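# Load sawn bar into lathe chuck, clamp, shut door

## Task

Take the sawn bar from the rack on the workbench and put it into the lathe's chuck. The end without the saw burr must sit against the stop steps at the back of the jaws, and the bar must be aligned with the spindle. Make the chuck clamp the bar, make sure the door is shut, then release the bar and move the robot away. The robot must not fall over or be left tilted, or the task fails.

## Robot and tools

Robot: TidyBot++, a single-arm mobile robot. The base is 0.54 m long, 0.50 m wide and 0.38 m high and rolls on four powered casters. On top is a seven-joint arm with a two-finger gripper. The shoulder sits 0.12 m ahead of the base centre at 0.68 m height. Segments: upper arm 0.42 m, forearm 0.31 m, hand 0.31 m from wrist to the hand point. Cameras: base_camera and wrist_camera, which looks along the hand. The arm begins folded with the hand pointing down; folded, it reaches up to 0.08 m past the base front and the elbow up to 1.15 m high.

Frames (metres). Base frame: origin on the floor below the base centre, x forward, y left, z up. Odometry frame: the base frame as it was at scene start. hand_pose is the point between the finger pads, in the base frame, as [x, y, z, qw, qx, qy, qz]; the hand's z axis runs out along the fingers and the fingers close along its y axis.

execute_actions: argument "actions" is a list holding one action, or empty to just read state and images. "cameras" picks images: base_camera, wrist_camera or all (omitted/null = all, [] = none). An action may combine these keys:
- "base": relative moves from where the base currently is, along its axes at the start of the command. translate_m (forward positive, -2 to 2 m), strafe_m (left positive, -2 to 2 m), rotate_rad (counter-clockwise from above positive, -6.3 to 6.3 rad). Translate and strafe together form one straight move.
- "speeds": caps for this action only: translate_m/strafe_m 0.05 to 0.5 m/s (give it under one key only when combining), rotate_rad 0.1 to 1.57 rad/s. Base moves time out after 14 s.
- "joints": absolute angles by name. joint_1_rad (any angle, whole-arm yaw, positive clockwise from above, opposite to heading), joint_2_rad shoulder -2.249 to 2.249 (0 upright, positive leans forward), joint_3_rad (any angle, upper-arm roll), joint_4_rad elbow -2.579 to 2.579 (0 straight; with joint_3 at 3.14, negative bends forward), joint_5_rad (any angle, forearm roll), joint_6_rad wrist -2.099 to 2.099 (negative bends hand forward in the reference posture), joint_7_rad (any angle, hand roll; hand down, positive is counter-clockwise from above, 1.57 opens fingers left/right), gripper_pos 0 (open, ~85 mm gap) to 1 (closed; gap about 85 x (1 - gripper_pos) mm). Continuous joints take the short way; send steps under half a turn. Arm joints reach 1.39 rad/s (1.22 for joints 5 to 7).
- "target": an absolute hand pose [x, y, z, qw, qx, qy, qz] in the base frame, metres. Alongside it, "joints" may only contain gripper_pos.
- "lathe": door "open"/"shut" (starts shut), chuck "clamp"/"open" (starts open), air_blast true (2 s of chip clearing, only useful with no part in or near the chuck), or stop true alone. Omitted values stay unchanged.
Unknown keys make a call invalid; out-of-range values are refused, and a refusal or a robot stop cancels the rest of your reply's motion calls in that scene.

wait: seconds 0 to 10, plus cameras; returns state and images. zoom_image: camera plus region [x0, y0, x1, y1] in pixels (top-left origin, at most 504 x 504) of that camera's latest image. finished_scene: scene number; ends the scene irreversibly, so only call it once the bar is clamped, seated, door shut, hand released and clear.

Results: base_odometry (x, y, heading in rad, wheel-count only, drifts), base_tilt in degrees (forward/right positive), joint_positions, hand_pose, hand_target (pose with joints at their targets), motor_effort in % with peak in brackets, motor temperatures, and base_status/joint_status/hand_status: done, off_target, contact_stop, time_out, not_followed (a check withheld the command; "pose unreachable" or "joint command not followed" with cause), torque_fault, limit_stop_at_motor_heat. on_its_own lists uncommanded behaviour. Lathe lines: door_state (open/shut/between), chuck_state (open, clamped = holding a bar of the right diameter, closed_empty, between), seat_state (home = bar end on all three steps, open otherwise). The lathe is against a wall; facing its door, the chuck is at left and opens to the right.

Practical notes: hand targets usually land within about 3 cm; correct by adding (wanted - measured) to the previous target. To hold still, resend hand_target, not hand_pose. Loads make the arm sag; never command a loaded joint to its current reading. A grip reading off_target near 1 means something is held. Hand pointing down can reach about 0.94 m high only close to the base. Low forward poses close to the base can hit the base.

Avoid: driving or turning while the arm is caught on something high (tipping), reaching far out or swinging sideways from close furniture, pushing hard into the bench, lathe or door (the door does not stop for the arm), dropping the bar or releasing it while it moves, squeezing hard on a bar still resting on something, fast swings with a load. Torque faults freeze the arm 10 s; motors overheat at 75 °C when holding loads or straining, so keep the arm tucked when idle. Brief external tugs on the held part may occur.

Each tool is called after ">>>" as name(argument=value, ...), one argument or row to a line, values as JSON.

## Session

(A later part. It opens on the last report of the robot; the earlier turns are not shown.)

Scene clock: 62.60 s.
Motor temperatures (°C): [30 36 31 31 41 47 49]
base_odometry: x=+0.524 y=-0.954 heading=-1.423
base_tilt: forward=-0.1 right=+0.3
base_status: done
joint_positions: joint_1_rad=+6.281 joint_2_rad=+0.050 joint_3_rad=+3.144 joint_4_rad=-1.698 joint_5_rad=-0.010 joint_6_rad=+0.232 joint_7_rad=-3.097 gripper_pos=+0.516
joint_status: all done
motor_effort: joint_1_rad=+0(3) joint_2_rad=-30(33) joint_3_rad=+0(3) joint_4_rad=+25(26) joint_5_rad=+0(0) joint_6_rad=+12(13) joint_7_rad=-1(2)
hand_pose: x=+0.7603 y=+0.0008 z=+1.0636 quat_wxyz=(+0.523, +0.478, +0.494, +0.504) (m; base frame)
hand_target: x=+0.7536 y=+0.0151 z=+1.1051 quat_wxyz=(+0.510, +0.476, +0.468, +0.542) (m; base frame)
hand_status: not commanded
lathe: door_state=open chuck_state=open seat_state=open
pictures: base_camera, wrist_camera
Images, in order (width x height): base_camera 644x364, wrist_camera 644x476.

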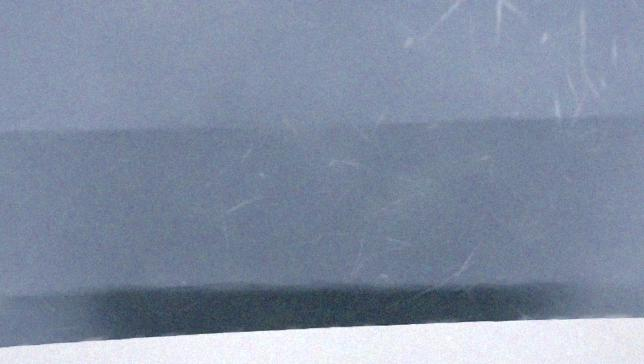

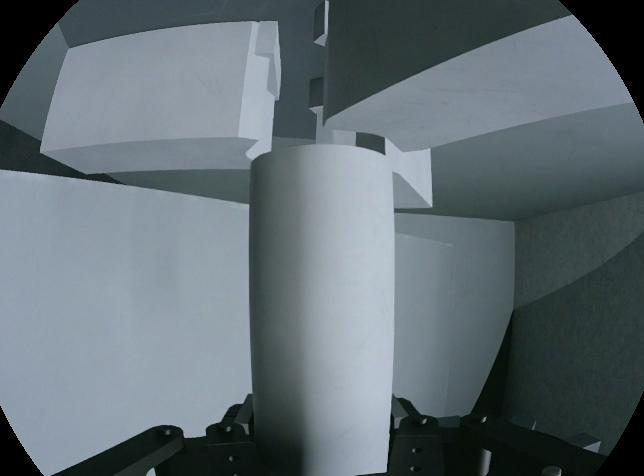

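>>> execute_actions(
  actions=[
    {"joints":{"joint_6_rad":0.284}},
  ],
)

>>> zoom_image(
  camera="wrist_camera",
  region=[200, 0, 460, 220],
)

Scene clock: 63.33 s.
Motor temperatures (°C): [30 36 31 31 41 47 49]
base_odometry: x=+0.524 y=-0.954 heading=-1.423
base_tilt: forward=-0.1 right=+0.3
base_status: not commanded
joint_positions: joint_1_rad=+6.281 joint_2_rad=+0.050 joint_3_rad=+3.144 joint_4_rad=-1.695 joint_5_rad=-0.010 joint_6_rad=+0.265 joint_7_rad=-3.097 gripper_pos=+0.516
joint_status: all done
motor_effort: joint_1_rad=+0(1) joint_2_rad=-30(33) joint_3_rad=+0(1) joint_4_rad=+25(27) joint_5_rad=+0(0) joint_6_rad=+12(14) joint_7_rad=-1(1)
hand_pose: x=+0.7595 y=+0.0007 z=+1.0758 quat_wxyz=(+0.532, +0.469, +0.484, +0.512) (m; base frame)
hand_target: x=+0.7502 y=+0.0150 z=+1.1285 quat_wxyz=(+0.527, +0.456, +0.448, +0.560) (m; base frame)
hand_status: not commanded
lathe: door_state=open chuck_state=open seat_state=open
pictures: base_camera, wrist_camera
Images, in order (width x height): base_camera 644x364, wrist_camera 644x476.

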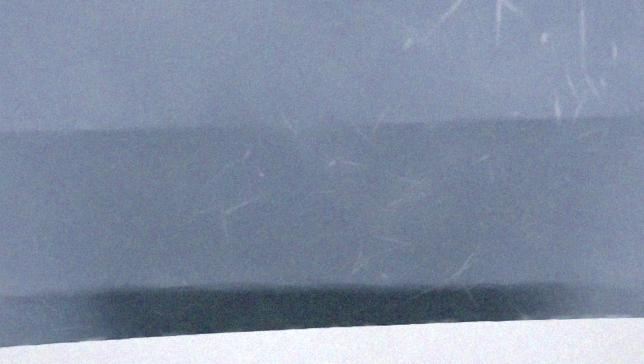

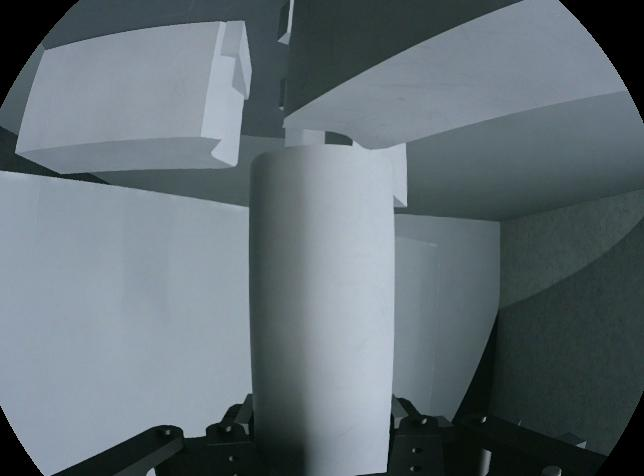

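Scaled by 1.938.

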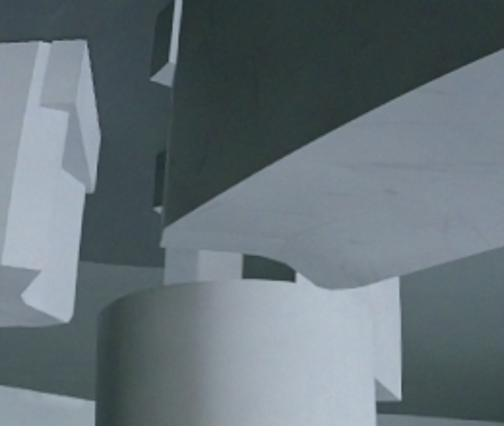

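>>> execute_actions(
  actions=[
    {"joints":{"joint_6_rad":0.215}},
  ],
)

>>> zoom_image(
  camera="wrist_camera",
  region=[200, 0, 460, 220],
)

Scene clock: 63.93 s.
Motor temperatures (°C): [30 36 31 31 41 47 49]
base_odometry: x=+0.524 y=-0.954 heading=-1.423
base_tilt: forward=-0.1 right=+0.3
base_status: not commanded
joint_positions: joint_1_rad=+6.281 joint_2_rad=+0.049 joint_3_rad=+3.144 joint_4_rad=-1.693 joint_5_rad=-0.010 joint_6_rad=+0.212 joint_7_rad=-3.097 gripper_pos=+0.516
joint_status: all done
motor_effort: joint_1_rad=+0(0) joint_2_rad=-30(33) joint_3_rad=+0(1) joint_4_rad=+25(27) joint_5_rad=+0(0) joint_6_rad=+13(14) joint_7_rad=-1(2)
hand_pose: x=+0.7606 y=+0.0009 z=+1.0609 quat_wxyz=(+0.519, +0.482, +0.498, +0.501) (m; base frame)
hand_target: x=+0.7534 y=+0.0151 z=+1.1072 quat_wxyz=(+0.512, +0.474, +0.466, +0.544) (m; base frame)
hand_status: not commanded
lathe: door_state=open chuck_state=open seat_state=open
pictures: base_camera, wrist_camera
Images, in order (width x height): base_camera 644x364, wrist_camera 644x476.

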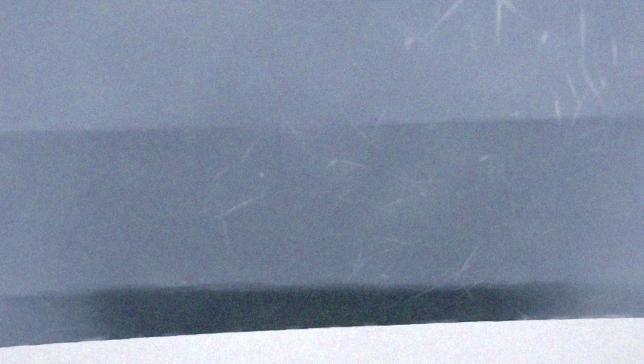

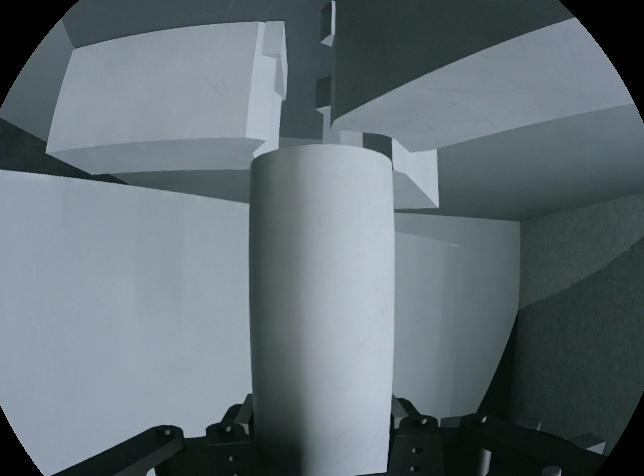

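Scaled by 1.938.

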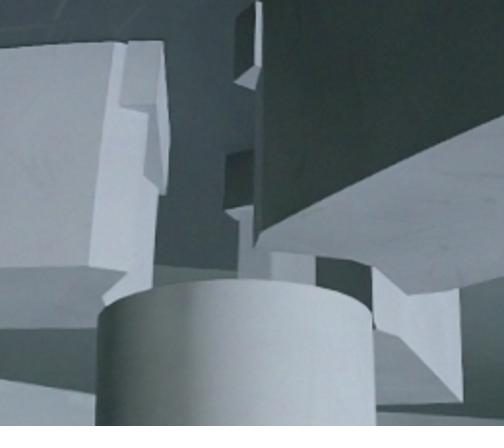

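>>> execute_actions(
  actions=[
    {"joints":{"joint_6_rad":0.262}},
  ],
)

>>> zoom_image(
  camera="wrist_camera",
  region=[200, 0, 460, 220],
)

Scene clock: 64.50 s.
Motor temperatures (°C): [30 36 31 31 41 47 49]
base_odometry: x=+0.524 y=-0.954 heading=-1.423
base_tilt: forward=-0.1 right=+0.3
base_status: not commanded
joint_positions: joint_1_rad=+6.281 joint_2_rad=+0.049 joint_3_rad=+3.144 joint_4_rad=-1.693 joint_5_rad=-0.010 joint_6_rad=+0.230 joint_7_rad=-3.097 gripper_pos=+0.516
joint_status: all done
motor_effort: joint_1_rad=+0(0) joint_2_rad=-30(31) joint_3_rad=+0(2) joint_4_rad=+25(26) joint_5_rad=+0(0) joint_6_rad=+12(14) joint_7_rad=-1(1)
hand_pose: x=+0.7603 y=+0.0008 z=+1.0667 quat_wxyz=(+0.524, +0.477, +0.493, +0.505) (m; base frame)
hand_target: x=+0.7514 y=+0.0150 z=+1.1217 quat_wxyz=(+0.523, +0.462, +0.454, +0.555) (m; base frame)
hand_status: not commanded
lathe: door_state=open chuck_state=open seat_state=open
pictures: base_camera, wrist_camera
Images, in order (width x height): base_camera 644x364, wrist_camera 644x476.

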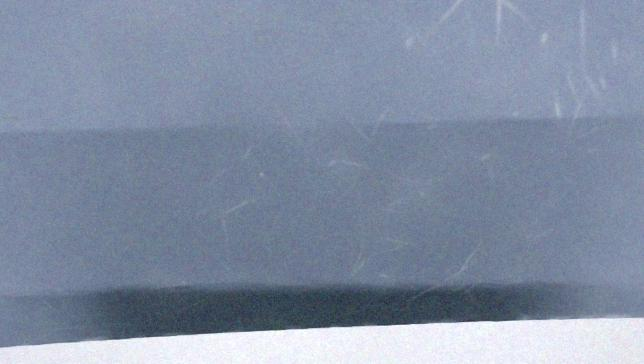

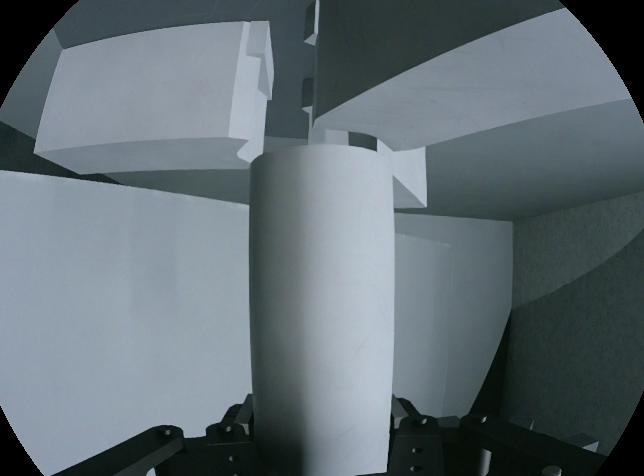

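Scaled by 1.938.

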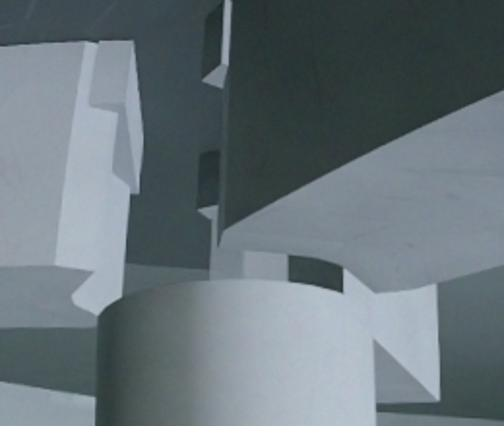

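>>> execute_actions(
  actions=[
    {"base":{"translate_m":0.005,"strafe_m":0.007},"speeds":{"strafe_m":0.05}},
  ],
)

>>> zoom_image(
  camera="wrist_camera",
  region=[200, 0, 460, 220],
)

Scene clock: 65.40 s.
Motor temperatures (°C): [30 36 31 31 41 47 49]
base_odometry: x=+0.532 y=-0.958 heading=-1.423
base_tilt: forward=-0.1 right=+0.3
base_status: done
joint_positions: joint_1_rad=+6.278 joint_2_rad=+0.049 joint_3_rad=+3.142 joint_4_rad=-1.693 joint_5_rad=-0.010 joint_6_rad=+0.230 joint_7_rad=-3.097 gripper_pos=+0.516
joint_status: not commanded
motor_effort: joint_1_rad=+0(3) joint_2_rad=-30(32) joint_3_rad=-1(3) joint_4_rad=+25(26) joint_5_rad=+0(0) joint_6_rad=+12(13) joint_7_rad=-1(1)
hand_pose: x=+0.7603 y=+0.0039 z=+1.0666 quat_wxyz=(+0.523, +0.476, +0.494, +0.506) (m; base frame)
hand_target: x=+0.7514 y=+0.0150 z=+1.1217 quat_wxyz=(+0.523, +0.462, +0.454, +0.555) (m; base frame)
hand_status: not commanded
lathe: door_state=open chuck_state=open seat_state=open
pictures: base_camera, wrist_camera
Images, in order (width x height): base_camera 644x364, wrist_camera 644x476.

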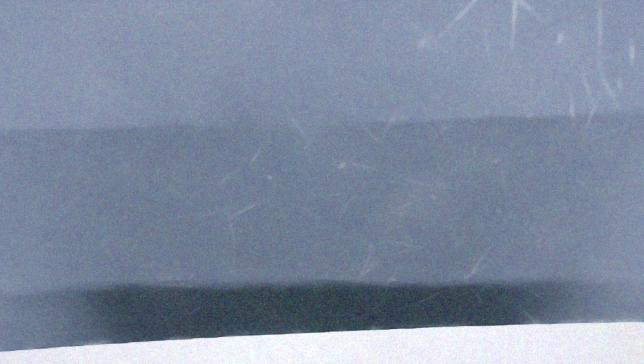

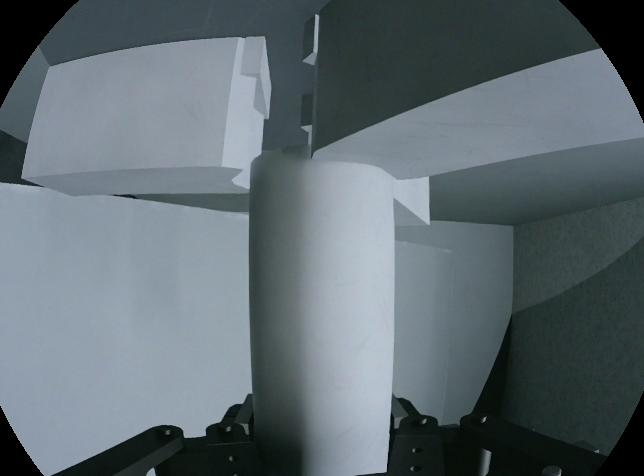

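Scaled by 1.938.

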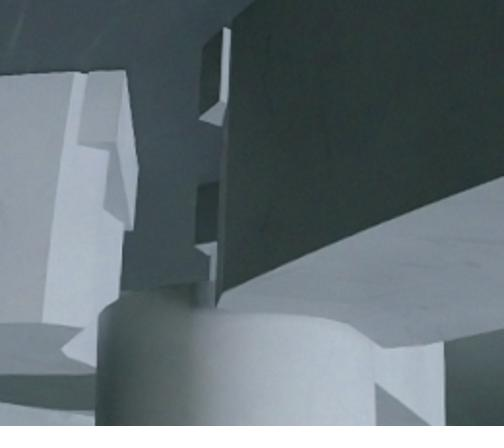

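>>> execute_actions(
  actions=[
    {"base":{"translate_m":0.0,"strafe_m":0.014},"speeds":{"strafe_m":0.05}},
  ],
)

>>> zoom_image(
  camera="wrist_camera",
  region=[200, 0, 460, 220],
)

Scene clock: 66.30 s.
Motor temperatures (°C): [30 36 31 31 41 47 49]
base_odometry: x=+0.546 y=-0.956 heading=-1.423
base_tilt: forward=-0.1 right=+0.3
base_status: done
joint_positions: joint_1_rad=+6.277 joint_2_rad=+0.049 joint_3_rad=+3.142 joint_4_rad=-1.693 joint_5_rad=-0.010 joint_6_rad=+0.230 joint_7_rad=-3.097 gripper_pos=+0.516
joint_status: not commanded
motor_effort: joint_1_rad=+0(3) joint_2_rad=-32(33) joint_3_rad=+0(4) joint_4_rad=+27(28) joint_5_rad=+0(1) joint_6_rad=+13(15) joint_7_rad=-1(2)
hand_pose: x=+0.7602 y=+0.0044 z=+1.0668 quat_wxyz=(+0.522, +0.476, +0.494, +0.506) (m; base frame)
hand_target: x=+0.7514 y=+0.0150 z=+1.1217 quat_wxyz=(+0.523, +0.462, +0.454, +0.555) (m; base frame)
hand_status: not commanded
lathe: door_state=open chuck_state=open seat_state=open
pictures: base_camera, wrist_camera
Images, in order (width x height): base_camera 644x364, wrist_camera 644x476.

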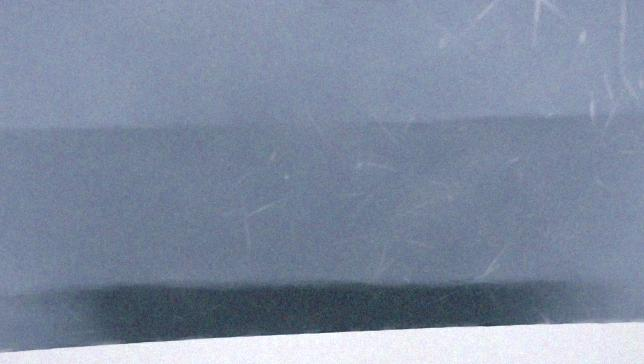

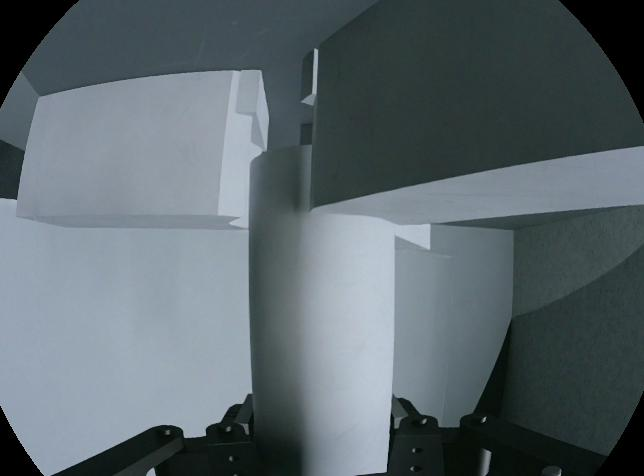

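Scaled by 1.938.

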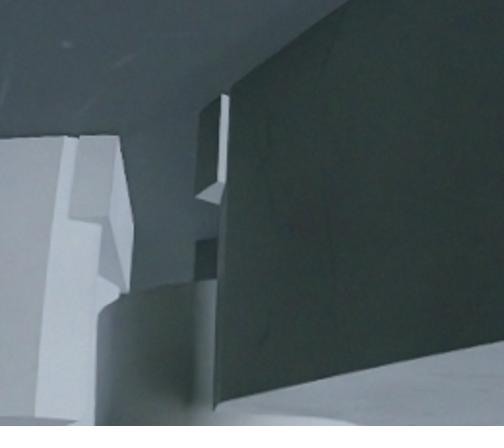

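>>> execute_actions(
  actions=[
    {"joints":{"joint_6_rad":0.225}},
  ],
)

>>> zoom_image(
  camera="wrist_camera",
  region=[200, 0, 460, 220],
)

Scene clock: 67.03 s.
Motor temperatures (°C): [30 36 31 31 41 47 49]
base_odometry: x=+0.546 y=-0.956 heading=-1.423
base_tilt: forward=-0.1 right=+0.3
base_status: not commanded
joint_positions: joint_1_rad=+6.277 joint_2_rad=+0.049 joint_3_rad=+3.142 joint_4_rad=-1.691 joint_5_rad=-0.010 joint_6_rad=+0.219 joint_7_rad=-3.099 gripper_pos=+0.516
joint_status: all done
motor_effort: joint_1_rad=+0(0) joint_2_rad=-30(31) joint_3_rad=-1(1) joint_4_rad=+25(27) joint_5_rad=+0(1) joint_6_rad=+12(14) joint_7_rad=-1(2)
hand_pose: x=+0.7604 y=+0.0045 z=+1.0643 quat_wxyz=(+0.520, +0.479, +0.496, +0.505) (m; base frame)
hand_target: x=+0.7530 y=+0.0151 z=+1.1103 quat_wxyz=(+0.514, +0.471, +0.464, +0.546) (m; base frame)
hand_status: not commanded
lathe: door_state=open chuck_state=open seat_state=open
pictures: base_camera, wrist_camera
Images, in order (width x height): base_camera 644x364, wrist_camera 644x476.

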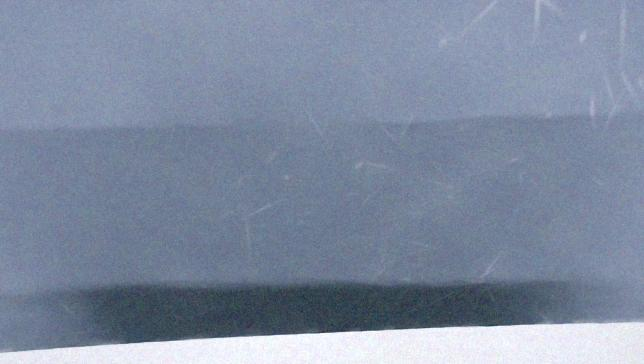

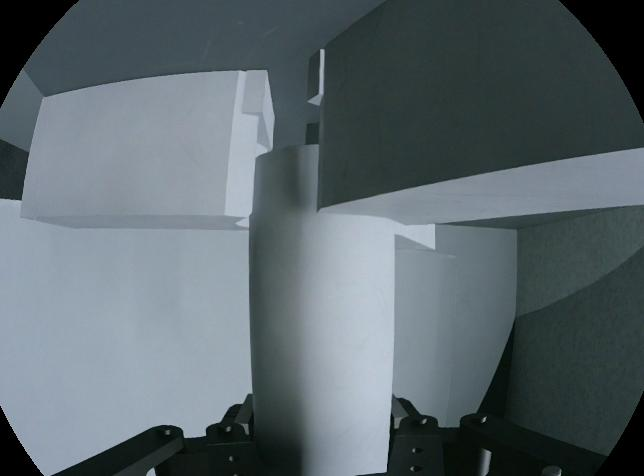

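Scaled by 1.938.

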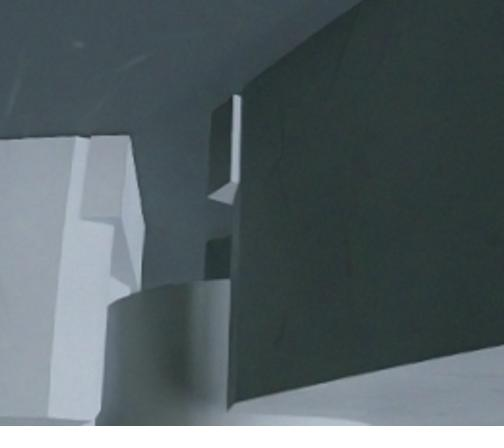

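>>> execute_actions(
  actions=[
    {"base":{"translate_m":0.0,"strafe_m":0.010},"speeds":{"strafe_m":0.05}},
  ],
)

>>> zoom_image(
  camera="wrist_camera",
  region=[200, 60, 380, 260],
)

Scene clock: 67.83 s.
Motor temperatures (°C): [30 36 31 31 41 47 49]
base_odometry: x=+0.556 y=-0.955 heading=-1.423
base_tilt: forward=-0.1 right=+0.3
base_status: done
joint_positions: joint_1_rad=+6.277 joint_2_rad=+0.049 joint_3_rad=+3.142 joint_4_rad=-1.691 joint_5_rad=-0.010 joint_6_rad=+0.219 joint_7_rad=-3.099 gripper_pos=+0.516
joint_status: not commanded
motor_effort: joint_1_rad=-1(6) joint_2_rad=-29(32) joint_3_rad=-2(6) joint_4_rad=+25(26) joint_5_rad=+0(1) joint_6_rad=+12(14) joint_7_rad=-1(1)
hand_pose: x=+0.7604 y=+0.0041 z=+1.0644 quat_wxyz=(+0.520, +0.479, +0.496, +0.505) (m; base frame)
hand_target: x=+0.7530 y=+0.0151 z=+1.1103 quat_wxyz=(+0.514, +0.471, +0.464, +0.546) (m; base frame)
hand_status: not commanded
lathe: door_state=open chuck_state=open seat_state=open
pictures: base_camera, wrist_camera
Images, in order (width x height): base_camera 644x364, wrist_camera 644x476.

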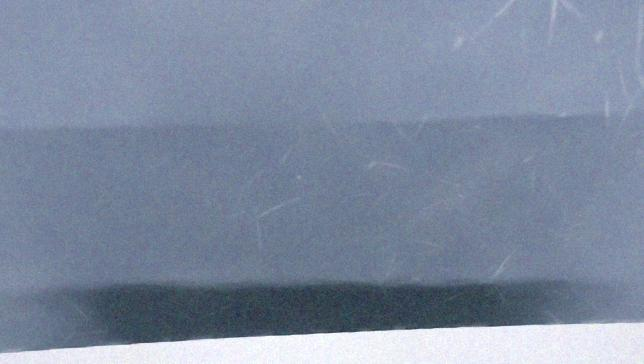

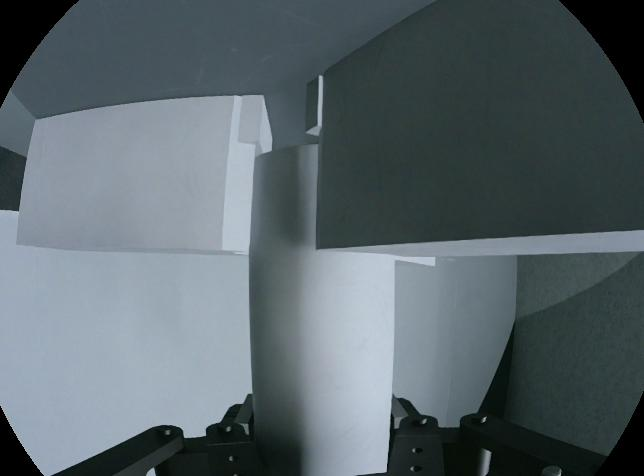

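Scaled by 2.520.

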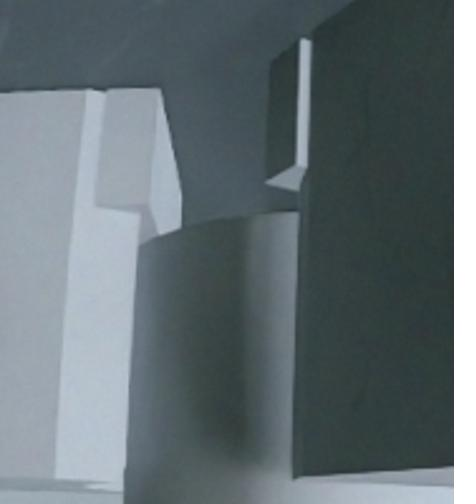

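>>> execute_actions(
  actions=[
    {"base":{"translate_m":0.0,"strafe_m":0.006},"speeds":{"strafe_m":0.05}},
  ],
)

>>> zoom_image(
  camera="wrist_camera",
  region=[235, 80, 345, 180],
)

Scene clock: 68.53 s.
Motor temperatures (°C): [30 36 31 31 41 47 49]
base_odometry: x=+0.562 y=-0.955 heading=-1.424
base_tilt: forward=-0.1 right=+0.3
base_status: done
joint_positions: joint_1_rad=+6.282 joint_2_rad=+0.048 joint_3_rad=+3.147 joint_4_rad=-1.691 joint_5_rad=-0.010 joint_6_rad=+0.219 joint_7_rad=-3.099 gripper_pos=+0.516
joint_status: not commanded
motor_effort: joint_1_rad=-4(7) joint_2_rad=-28(30) joint_3_rad=-5(7) joint_4_rad=+27(28) joint_5_rad=+1(1) joint_6_rad=+13(14) joint_7_rad=-1(2)
hand_pose: x=+0.7602 y=-0.0015 z=+1.0649 quat_wxyz=(+0.522, +0.481, +0.494, +0.502) (m; base frame)
hand_target: x=+0.7530 y=+0.0151 z=+1.1103 quat_wxyz=(+0.514, +0.471, +0.464, +0.546) (m; base frame)
hand_status: not commanded
lathe: door_state=open chuck_state=open seat_state=open
pictures: base_camera, wrist_camera
Images, in order (width x height): base_camera 644x364, wrist_camera 644x476.

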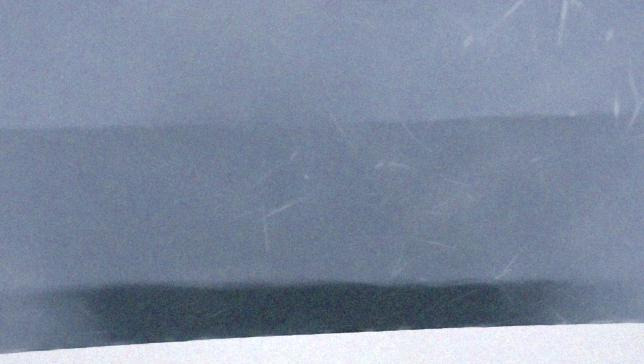

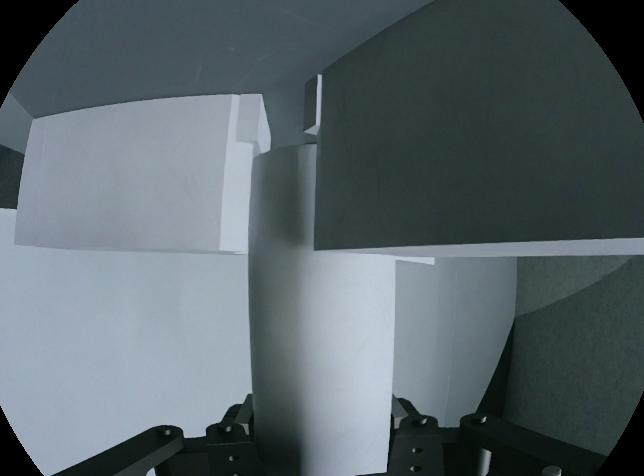

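Scaled by 4.582.

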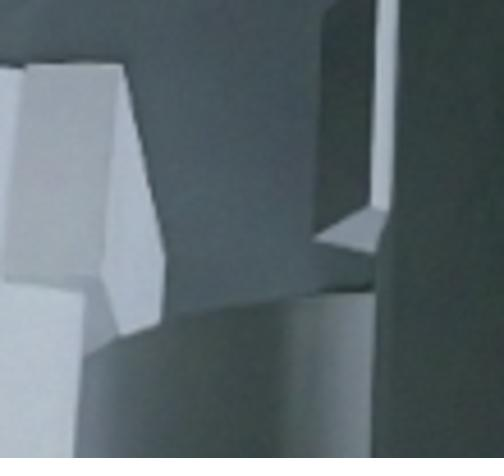

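>>> zoom_image(
  camera="wrist_camera",
  region=[290, 120, 330, 160],
)

>>> zoom_image(
  camera="wrist_camera",
  region=[245, 130, 285, 170],
)

Scaled by 12.600.

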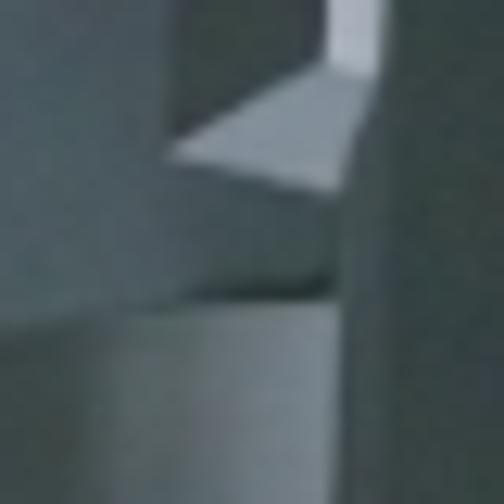

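Scaled by 12.600.

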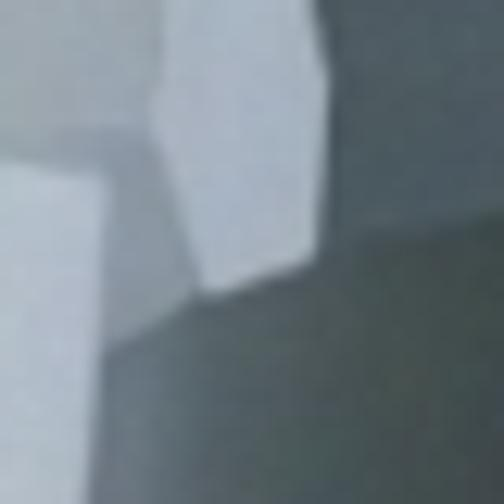

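>>> execute_actions(
  actions=[
    {"base":{"translate_m":0.0,"strafe_m":-0.012,"rotate_rad":0.01},"speeds":{"strafe_m":0.05}},
  ],
  cameras=[],
)

>>> execute_actions(
  actions=[
    {"base":{"translate_m":0.0,"strafe_m":0.007},"speeds":{"strafe_m":0.05}},
  ],
)

>>> zoom_image(
  camera="wrist_camera",
  region=[235, 80, 345, 180],
)

Scene clock: 74.47 s.
Motor temperatures (°C): [30 36 31 31 40 48 49]
base_odometry: x=+0.550 y=-0.956 heading=-1.415
base_tilt: forward=-0.1 right=+0.3
base_status: done
joint_positions: joint_1_rad=+6.278 joint_2_rad=+0.048 joint_3_rad=+3.143 joint_4_rad=-1.691 joint_5_rad=-0.010 joint_6_rad=+0.219 joint_7_rad=-3.099 gripper_pos=+0.516
joint_status: not commanded
motor_effort: joint_1_rad=+0(9) joint_2_rad=-30(31) joint_3_rad=-1(9) joint_4_rad=+25(28) joint_5_rad=+0(1) joint_6_rad=+13(13) joint_7_rad=-1(1)
hand_pose: x=+0.7600 y=+0.0028 z=+1.0651 quat_wxyz=(+0.521, +0.479, +0.495, +0.504) (m; base frame)
hand_target: x=+0.7530 y=+0.0151 z=+1.1103 quat_wxyz=(+0.514, +0.471, +0.464, +0.546) (m; base frame)
hand_status: not commanded
lathe: door_state=open chuck_state=open seat_state=open
pictures: none
No camera images: "cameras" was empty.

Scene clock: 75.13 s.
Motor temperatures (°C): [30 36 31 31 40 48 49]
base_odometry: x=+0.558 y=-0.955 heading=-1.415
base_tilt: forward=-0.1 right=+0.3
base_status: done
joint_positions: joint_1_rad=+6.282 joint_2_rad=+0.048 joint_3_rad=+3.148 joint_4_rad=-1.691 joint_5_rad=-0.010 joint_6_rad=+0.219 joint_7_rad=-3.099 gripper_pos=+0.516
joint_status: not commanded
motor_effort: joint_1_rad=-3(6) joint_2_rad=-29(31) joint_3_rad=-3(6) joint_4_rad=+27(27) joint_5_rad=+0(1) joint_6_rad=+13(14) joint_7_rad=-2(2)
hand_pose: x=+0.7601 y=-0.0028 z=+1.0651 quat_wxyz=(+0.523, +0.481, +0.493, +0.502) (m; base frame)
hand_target: x=+0.7530 y=+0.0151 z=+1.1103 quat_wxyz=(+0.514, +0.471, +0.464, +0.546) (m; base frame)
hand_status: not commanded
lathe: door_state=open chuck_state=open seat_state=open
pictures: base_camera, wrist_camera
Images, in order (width x height): base_camera 644x364, wrist_camera 644x476.

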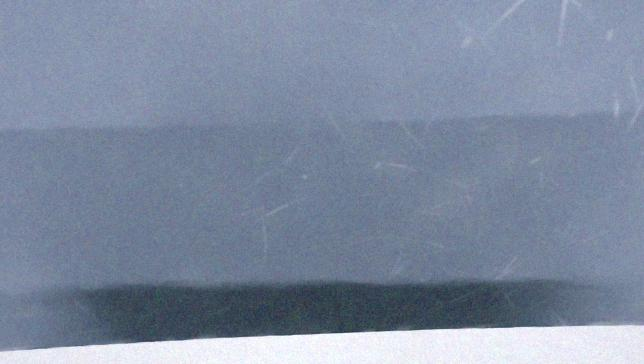

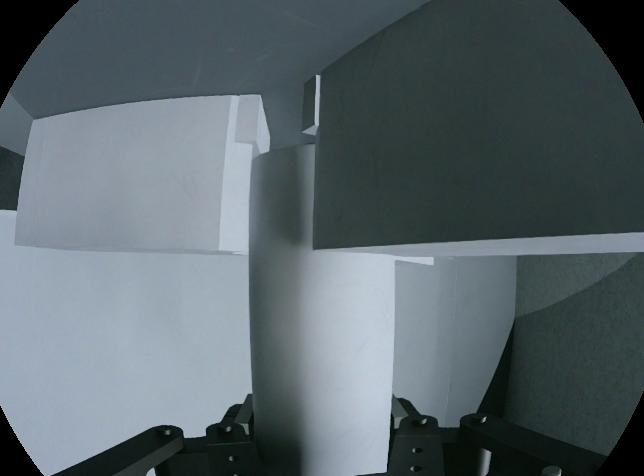

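Scaled by 4.582.

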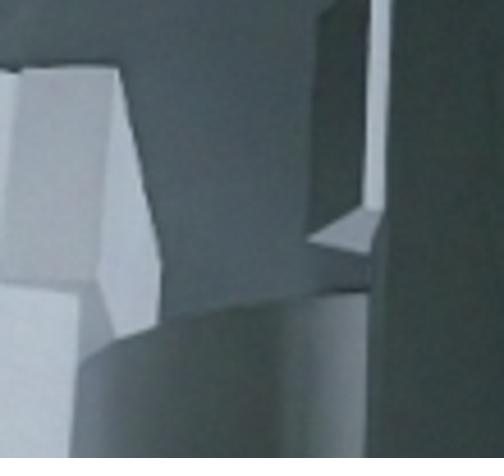

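>>> execute_actions(
  actions=[
    {"base":{"translate_m":0.0,"strafe_m":-0.04,"rotate_rad":-0.009}},
  ],
)

>>> zoom_image(
  camera="wrist_camera",
  region=[240, 0, 440, 160],
)

>>> execute_actions(
  actions=[
    {"base":{"translate_m":-0.05,"strafe_m":-0.05}},
  ],
)

>>> zoom_image(
  camera="wrist_camera",
  region=[240, 0, 440, 160],
)

>>> execute_actions(
  actions=[
    {"base":{"translate_m":-0.28,"strafe_m":0.0}},
  ],
)

>>> execute_actions(
  actions=[
    {"lathe":{"air_blast":true}},
  ],
  cameras=[],
)

>>> wait(
  seconds=2.0,
)

Scene clock: 77.00 s.
Motor temperatures (°C): [30 36 31 31 40 48 49]
base_odometry: x=+0.518 y=-0.962 heading=-1.424
base_tilt: forward=-0.1 right=+0.3
base_status: done
joint_positions: joint_1_rad=+6.272 joint_2_rad=+0.048 joint_3_rad=+3.139 joint_4_rad=-1.691 joint_5_rad=-0.010 joint_6_rad=+0.219 joint_7_rad=-3.099 gripper_pos=+0.516
joint_status: not commanded
motor_effort: joint_1_rad=+0(4) joint_2_rad=-30(32) joint_3_rad=+0(4) joint_4_rad=+25(27) joint_5_rad=+0(1) joint_6_rad=+12(13) joint_7_rad=-1(2)
hand_pose: x=+0.7599 y=+0.0095 z=+1.0652 quat_wxyz=(+0.518, +0.476, +0.498, +0.507) (m; base frame)
hand_target: x=+0.7530 y=+0.0151 z=+1.1103 quat_wxyz=(+0.514, +0.471, +0.464, +0.546) (m; base frame)
hand_status: not commanded
lathe: door_state=open chuck_state=open seat_state=open
pictures: base_camera, wrist_camera
Images, in order (width x height): base_camera 644x364, wrist_camera 644x476.

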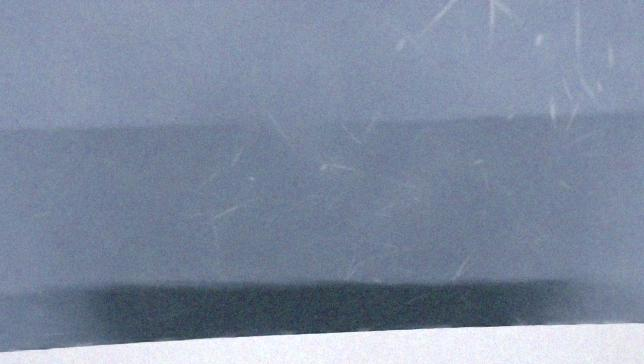

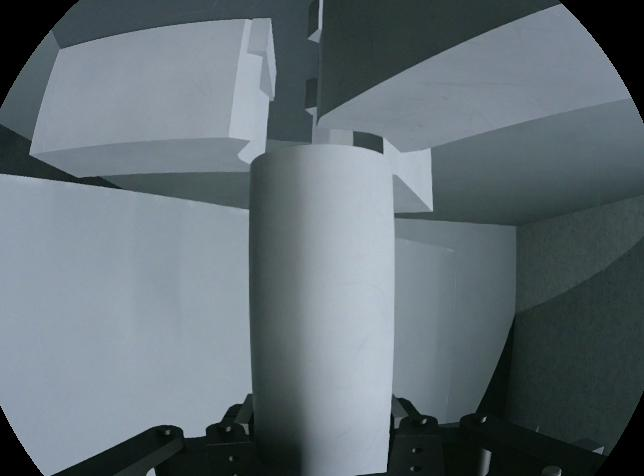

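Scaled by 2.520.

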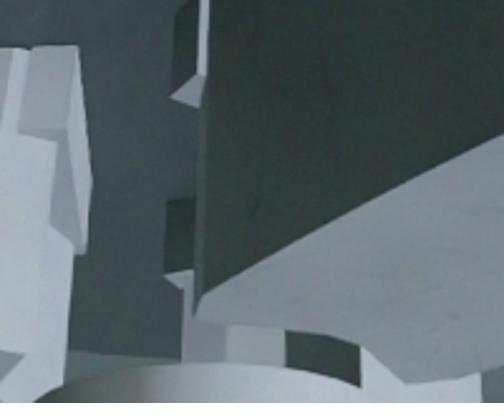

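Scene clock: 78.03 s.
Motor temperatures (°C): [30 36 31 31 40 48 49]
base_odometry: x=+0.461 y=-0.920 heading=-1.424
base_tilt: forward=-0.1 right=+0.3
base_status: done
joint_positions: joint_1_rad=+6.273 joint_2_rad=+0.044 joint_3_rad=+3.140 joint_4_rad=-1.691 joint_5_rad=-0.010 joint_6_rad=+0.219 joint_7_rad=-3.099 gripper_pos=+0.516
joint_status: not commanded
motor_effort: joint_1_rad=+0(4) joint_2_rad=-30(33) joint_3_rad=-2(4) joint_4_rad=+25(26) joint_5_rad=+0(1) joint_6_rad=+12(13) joint_7_rad=-1(1)
hand_pose: x=+0.7583 y=+0.0084 z=+1.0679 quat_wxyz=(+0.519, +0.476, +0.496, +0.508) (m; base frame)
hand_target: x=+0.7530 y=+0.0151 z=+1.1103 quat_wxyz=(+0.514, +0.471, +0.464, +0.546) (m; base frame)
hand_status: not commanded
lathe: door_state=open chuck_state=open seat_state=open
pictures: base_camera, wrist_camera
Images, in order (width x height): base_camera 644x364, wrist_camera 644x476.

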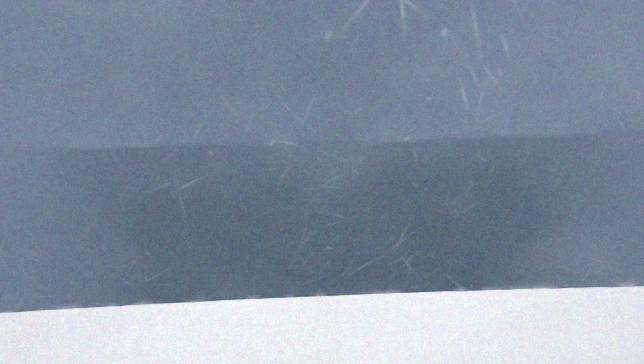

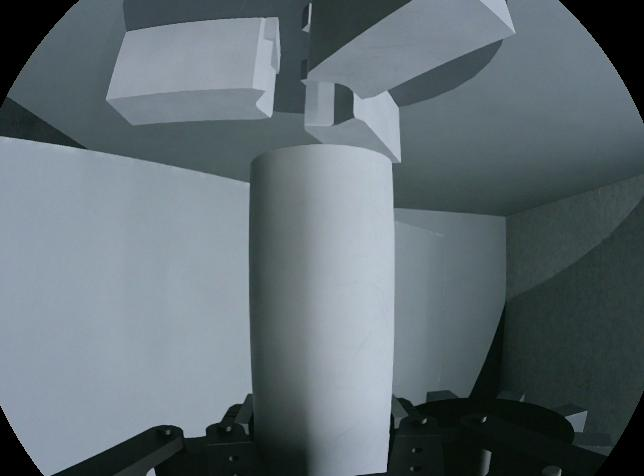

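Scaled by 2.520.

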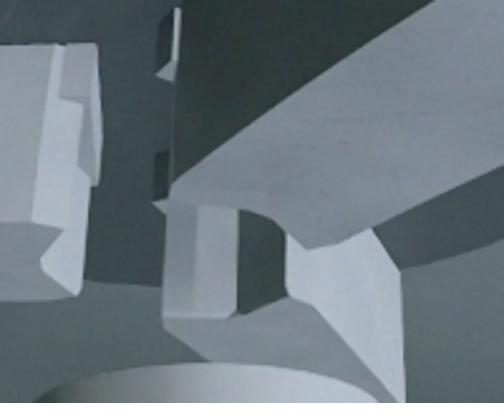

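Scene clock: 79.87 s.
Motor temperatures (°C): [30 36 31 31 40 48 49]
base_odometry: x=+0.420 y=-0.643 heading=-1.423
base_tilt: forward=-0.1 right=+0.3
base_status: done
joint_positions: joint_1_rad=+6.273 joint_2_rad=+0.041 joint_3_rad=+3.140 joint_4_rad=-1.691 joint_5_rad=-0.010 joint_6_rad=+0.219 joint_7_rad=-3.099 gripper_pos=+0.516
joint_status: not commanded
motor_effort: joint_1_rad=+0(1) joint_2_rad=-30(34) joint_3_rad=+0(2) joint_4_rad=+25(26) joint_5_rad=+0(0) joint_6_rad=+12(13) joint_7_rad=-1(2)
hand_pose: x=+0.7571 y=+0.0084 z=+1.0699 quat_wxyz=(+0.520, +0.475, +0.496, +0.508) (m; base frame)
hand_target: x=+0.7530 y=+0.0151 z=+1.1103 quat_wxyz=(+0.514, +0.471, +0.464, +0.546) (m; base frame)
hand_status: not commanded
lathe: door_state=open chuck_state=open seat_state=open
pictures: base_camera, wrist_camera
Images, in order (width x height): base_camera 644x364, wrist_camera 644x476.

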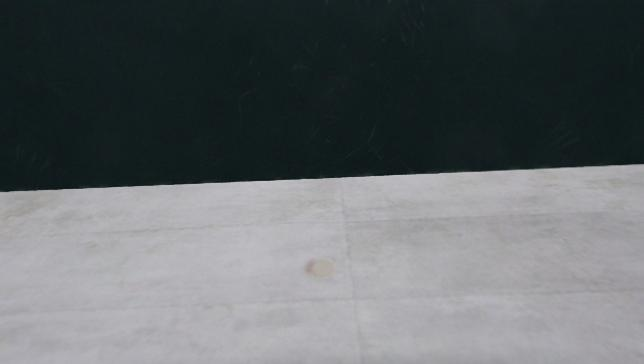

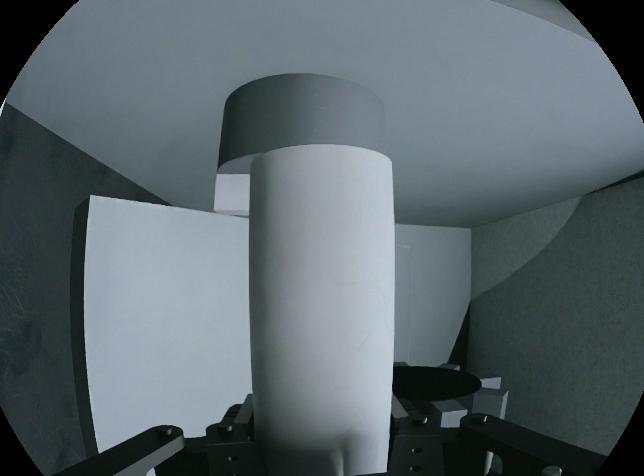

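Scene clock: 80.17 s.
Motor temperatures (°C): [30 36 31 31 40 48 49]
base_odometry: x=+0.420 y=-0.643 heading=-1.423
base_tilt: forward=-0.1 right=+0.3
base_status: not commanded
joint_positions: joint_1_rad=+6.273 joint_2_rad=+0.041 joint_3_rad=+3.140 joint_4_rad=-1.691 joint_5_rad=-0.010 joint_6_rad=+0.219 joint_7_rad=-3.099 gripper_pos=+0.516
joint_status: not commanded
motor_effort: joint_1_rad=+0(0) joint_2_rad=-30(30) joint_3_rad=-1(1) joint_4_rad=+25(25) joint_5_rad=+0(0) joint_6_rad=+12(12) joint_7_rad=-1(2)
hand_pose: x=+0.7571 y=+0.0084 z=+1.0699 quat_wxyz=(+0.520, +0.475, +0.496, +0.508) (m; base frame)
hand_target: x=+0.7530 y=+0.0151 z=+1.1103 quat_wxyz=(+0.514, +0.471, +0.464, +0.546) (m; base frame)
hand_status: not commanded
lathe: door_state=open chuck_state=open seat_state=open
pictures: none
No camera images: "cameras" was empty.

Scene clock: 82.17 s.
Motor temperatures (°C): [30 36 31 31 40 48 49]
base_odometry: x=+0.420 y=-0.643 heading=-1.423
base_tilt: forward=-0.1 right=+0.3
base_status: not commanded
joint_positions: joint_1_rad=+6.273 joint_2_rad=+0.041 joint_3_rad=+3.140 joint_4_rad=-1.691 joint_5_rad=-0.010 joint_6_rad=+0.219 joint_7_rad=-3.099 gripper_pos=+0.516
joint_status: not commanded
motor_effort: joint_1_rad=+0(0) joint_2_rad=-30(30) joint_3_rad=+0(1) joint_4_rad=+25(25) joint_5_rad=+0(0) joint_6_rad=+12(12) joint_7_rad=-1(2)
hand_pose: x=+0.7571 y=+0.0084 z=+1.0699 quat_wxyz=(+0.520, +0.475, +0.496, +0.508) (m; base frame)
hand_target: x=+0.7530 y=+0.0151 z=+1.1103 quat_wxyz=(+0.514, +0.471, +0.464, +0.546) (m; base frame)
hand_status: not commanded
wait: 2.00 s; at rest by 0.27 s
lathe: door_state=open chuck_state=open seat_state=open
pictures: base_camera, wrist_camera
Images, in order (width x height): base_camera 644x364, wrist_camera 644x476.

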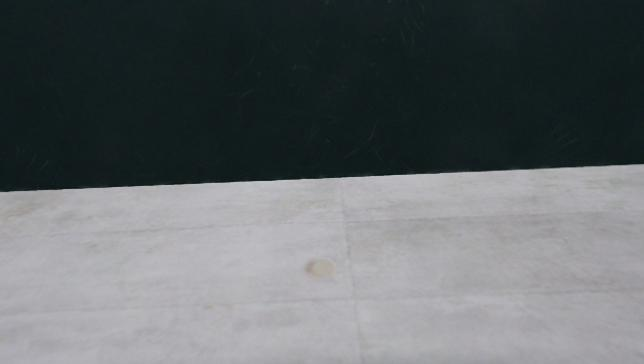

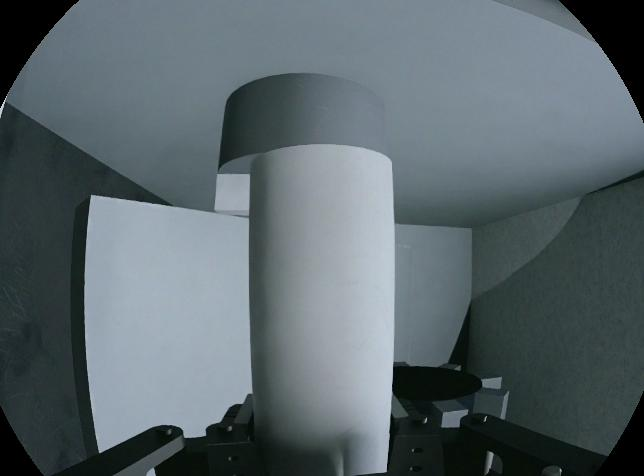

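>>> execute_actions(
  actions=[
    {"lathe":{"air_blast":true}},
  ],
  cameras=[],
)

>>> wait(
  seconds=2.1,
)

>>> execute_actions(
  actions=[
    {"base":{"translate_m":0.28}},
  ],
)

Scene clock: 82.87 s.
Motor temperatures (°C): [30 36 31 31 40 48 49]
base_odometry: x=+0.420 y=-0.643 heading=-1.423
base_tilt: forward=-0.1 right=+0.3
base_status: not commanded
joint_positions: joint_1_rad=+6.273 joint_2_rad=+0.041 joint_3_rad=+3.140 joint_4_rad=-1.691 joint_5_rad=-0.010 joint_6_rad=+0.219 joint_7_rad=-3.099 gripper_pos=+0.516
joint_status: not commanded
motor_effort: joint_1_rad=+0(1) joint_2_rad=-30(30) joint_3_rad=-1(1) joint_4_rad=+25(25) joint_5_rad=+0(0) joint_6_rad=+12(13) joint_7_rad=-1(1)
hand_pose: x=+0.7571 y=+0.0084 z=+1.0699 quat_wxyz=(+0.520, +0.475, +0.496, +0.508) (m; base frame)
hand_target: x=+0.7530 y=+0.0151 z=+1.1103 quat_wxyz=(+0.514, +0.471, +0.464, +0.546) (m; base frame)
hand_status: not commanded
lathe: door_state=open chuck_state=open seat_state=open
pictures: none
No camera images: "cameras" was empty.

Scene clock: 84.97 s.
Motor temperatures (°C): [30 36 31 31 40 48 49]
base_odometry: x=+0.420 y=-0.643 heading=-1.423
base_tilt: forward=-0.1 right=+0.3
base_status: not commanded
joint_positions: joint_1_rad=+6.273 joint_2_rad=+0.041 joint_3_rad=+3.140 joint_4_rad=-1.691 joint_5_rad=-0.010 joint_6_rad=+0.219 joint_7_rad=-3.099 gripper_pos=+0.516
joint_status: not commanded
motor_effort: joint_1_rad=+0(1) joint_2_rad=-30(30) joint_3_rad=+0(1) joint_4_rad=+25(25) joint_5_rad=+0(0) joint_6_rad=+12(13) joint_7_rad=-1(1)
hand_pose: x=+0.7571 y=+0.0084 z=+1.0699 quat_wxyz=(+0.520, +0.475, +0.496, +0.508) (m; base frame)
hand_target: x=+0.7530 y=+0.0151 z=+1.1103 quat_wxyz=(+0.514, +0.471, +0.464, +0.546) (m; base frame)
hand_status: not commanded
wait: 2.10 s; at rest by 0.27 s
lathe: door_state=open chuck_state=open seat_state=open
pictures: base_camera, wrist_camera
Images, in order (width x height): base_camera 644x364, wrist_camera 644x476.

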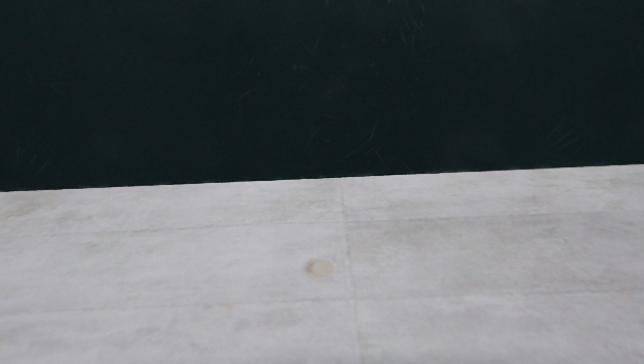

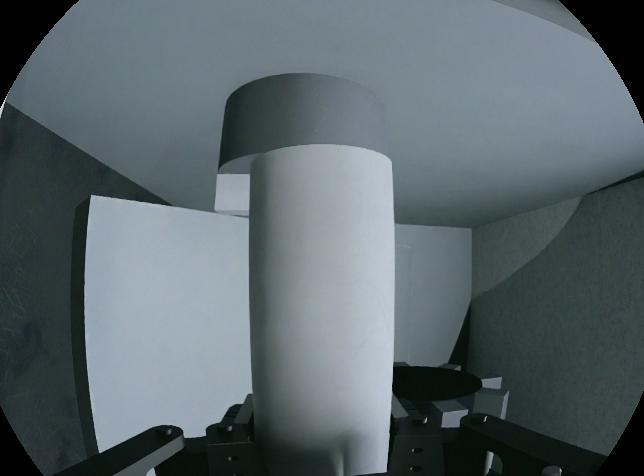

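Scene clock: 86.93 s.
Motor temperatures (°C): [30 36 31 31 40 48 49]
base_odometry: x=+0.461 y=-0.920 heading=-1.423
base_tilt: forward=-0.1 right=+0.3
base_status: done
joint_positions: joint_1_rad=+6.273 joint_2_rad=+0.051 joint_3_rad=+3.140 joint_4_rad=-1.689 joint_5_rad=-0.010 joint_6_rad=+0.219 joint_7_rad=-3.099 gripper_pos=+0.516
joint_status: not commanded
motor_effort: joint_1_rad=+0(4) joint_2_rad=-31(34) joint_3_rad=+0(3) joint_4_rad=+25(26) joint_5_rad=+0(1) joint_6_rad=+12(13) joint_7_rad=+0(2)
hand_pose: x=+0.7611 y=+0.0087 z=+1.0644 quat_wxyz=(+0.518, +0.477, +0.498, +0.506) (m; base frame)
hand_target: x=+0.7530 y=+0.0151 z=+1.1103 quat_wxyz=(+0.514, +0.471, +0.464, +0.546) (m; base frame)
hand_status: not commanded
lathe: door_state=open chuck_state=open seat_state=open
pictures: base_camera, wrist_camera
Images, in order (width x height): base_camera 644x364, wrist_camera 644x476.

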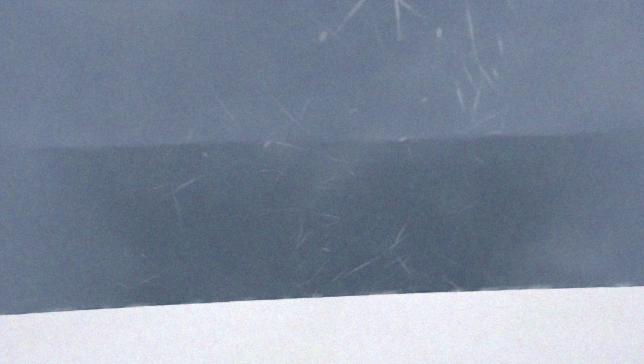

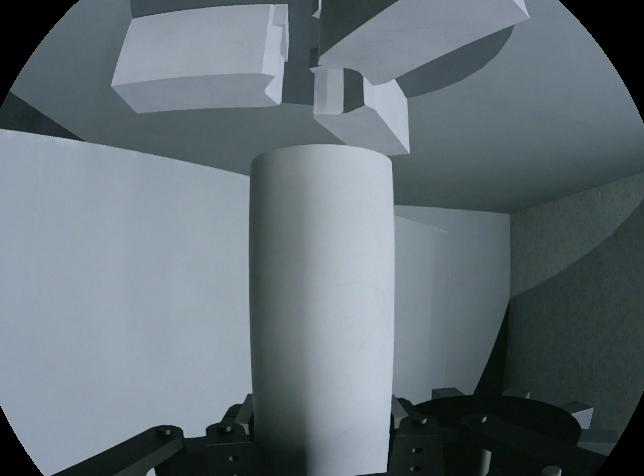

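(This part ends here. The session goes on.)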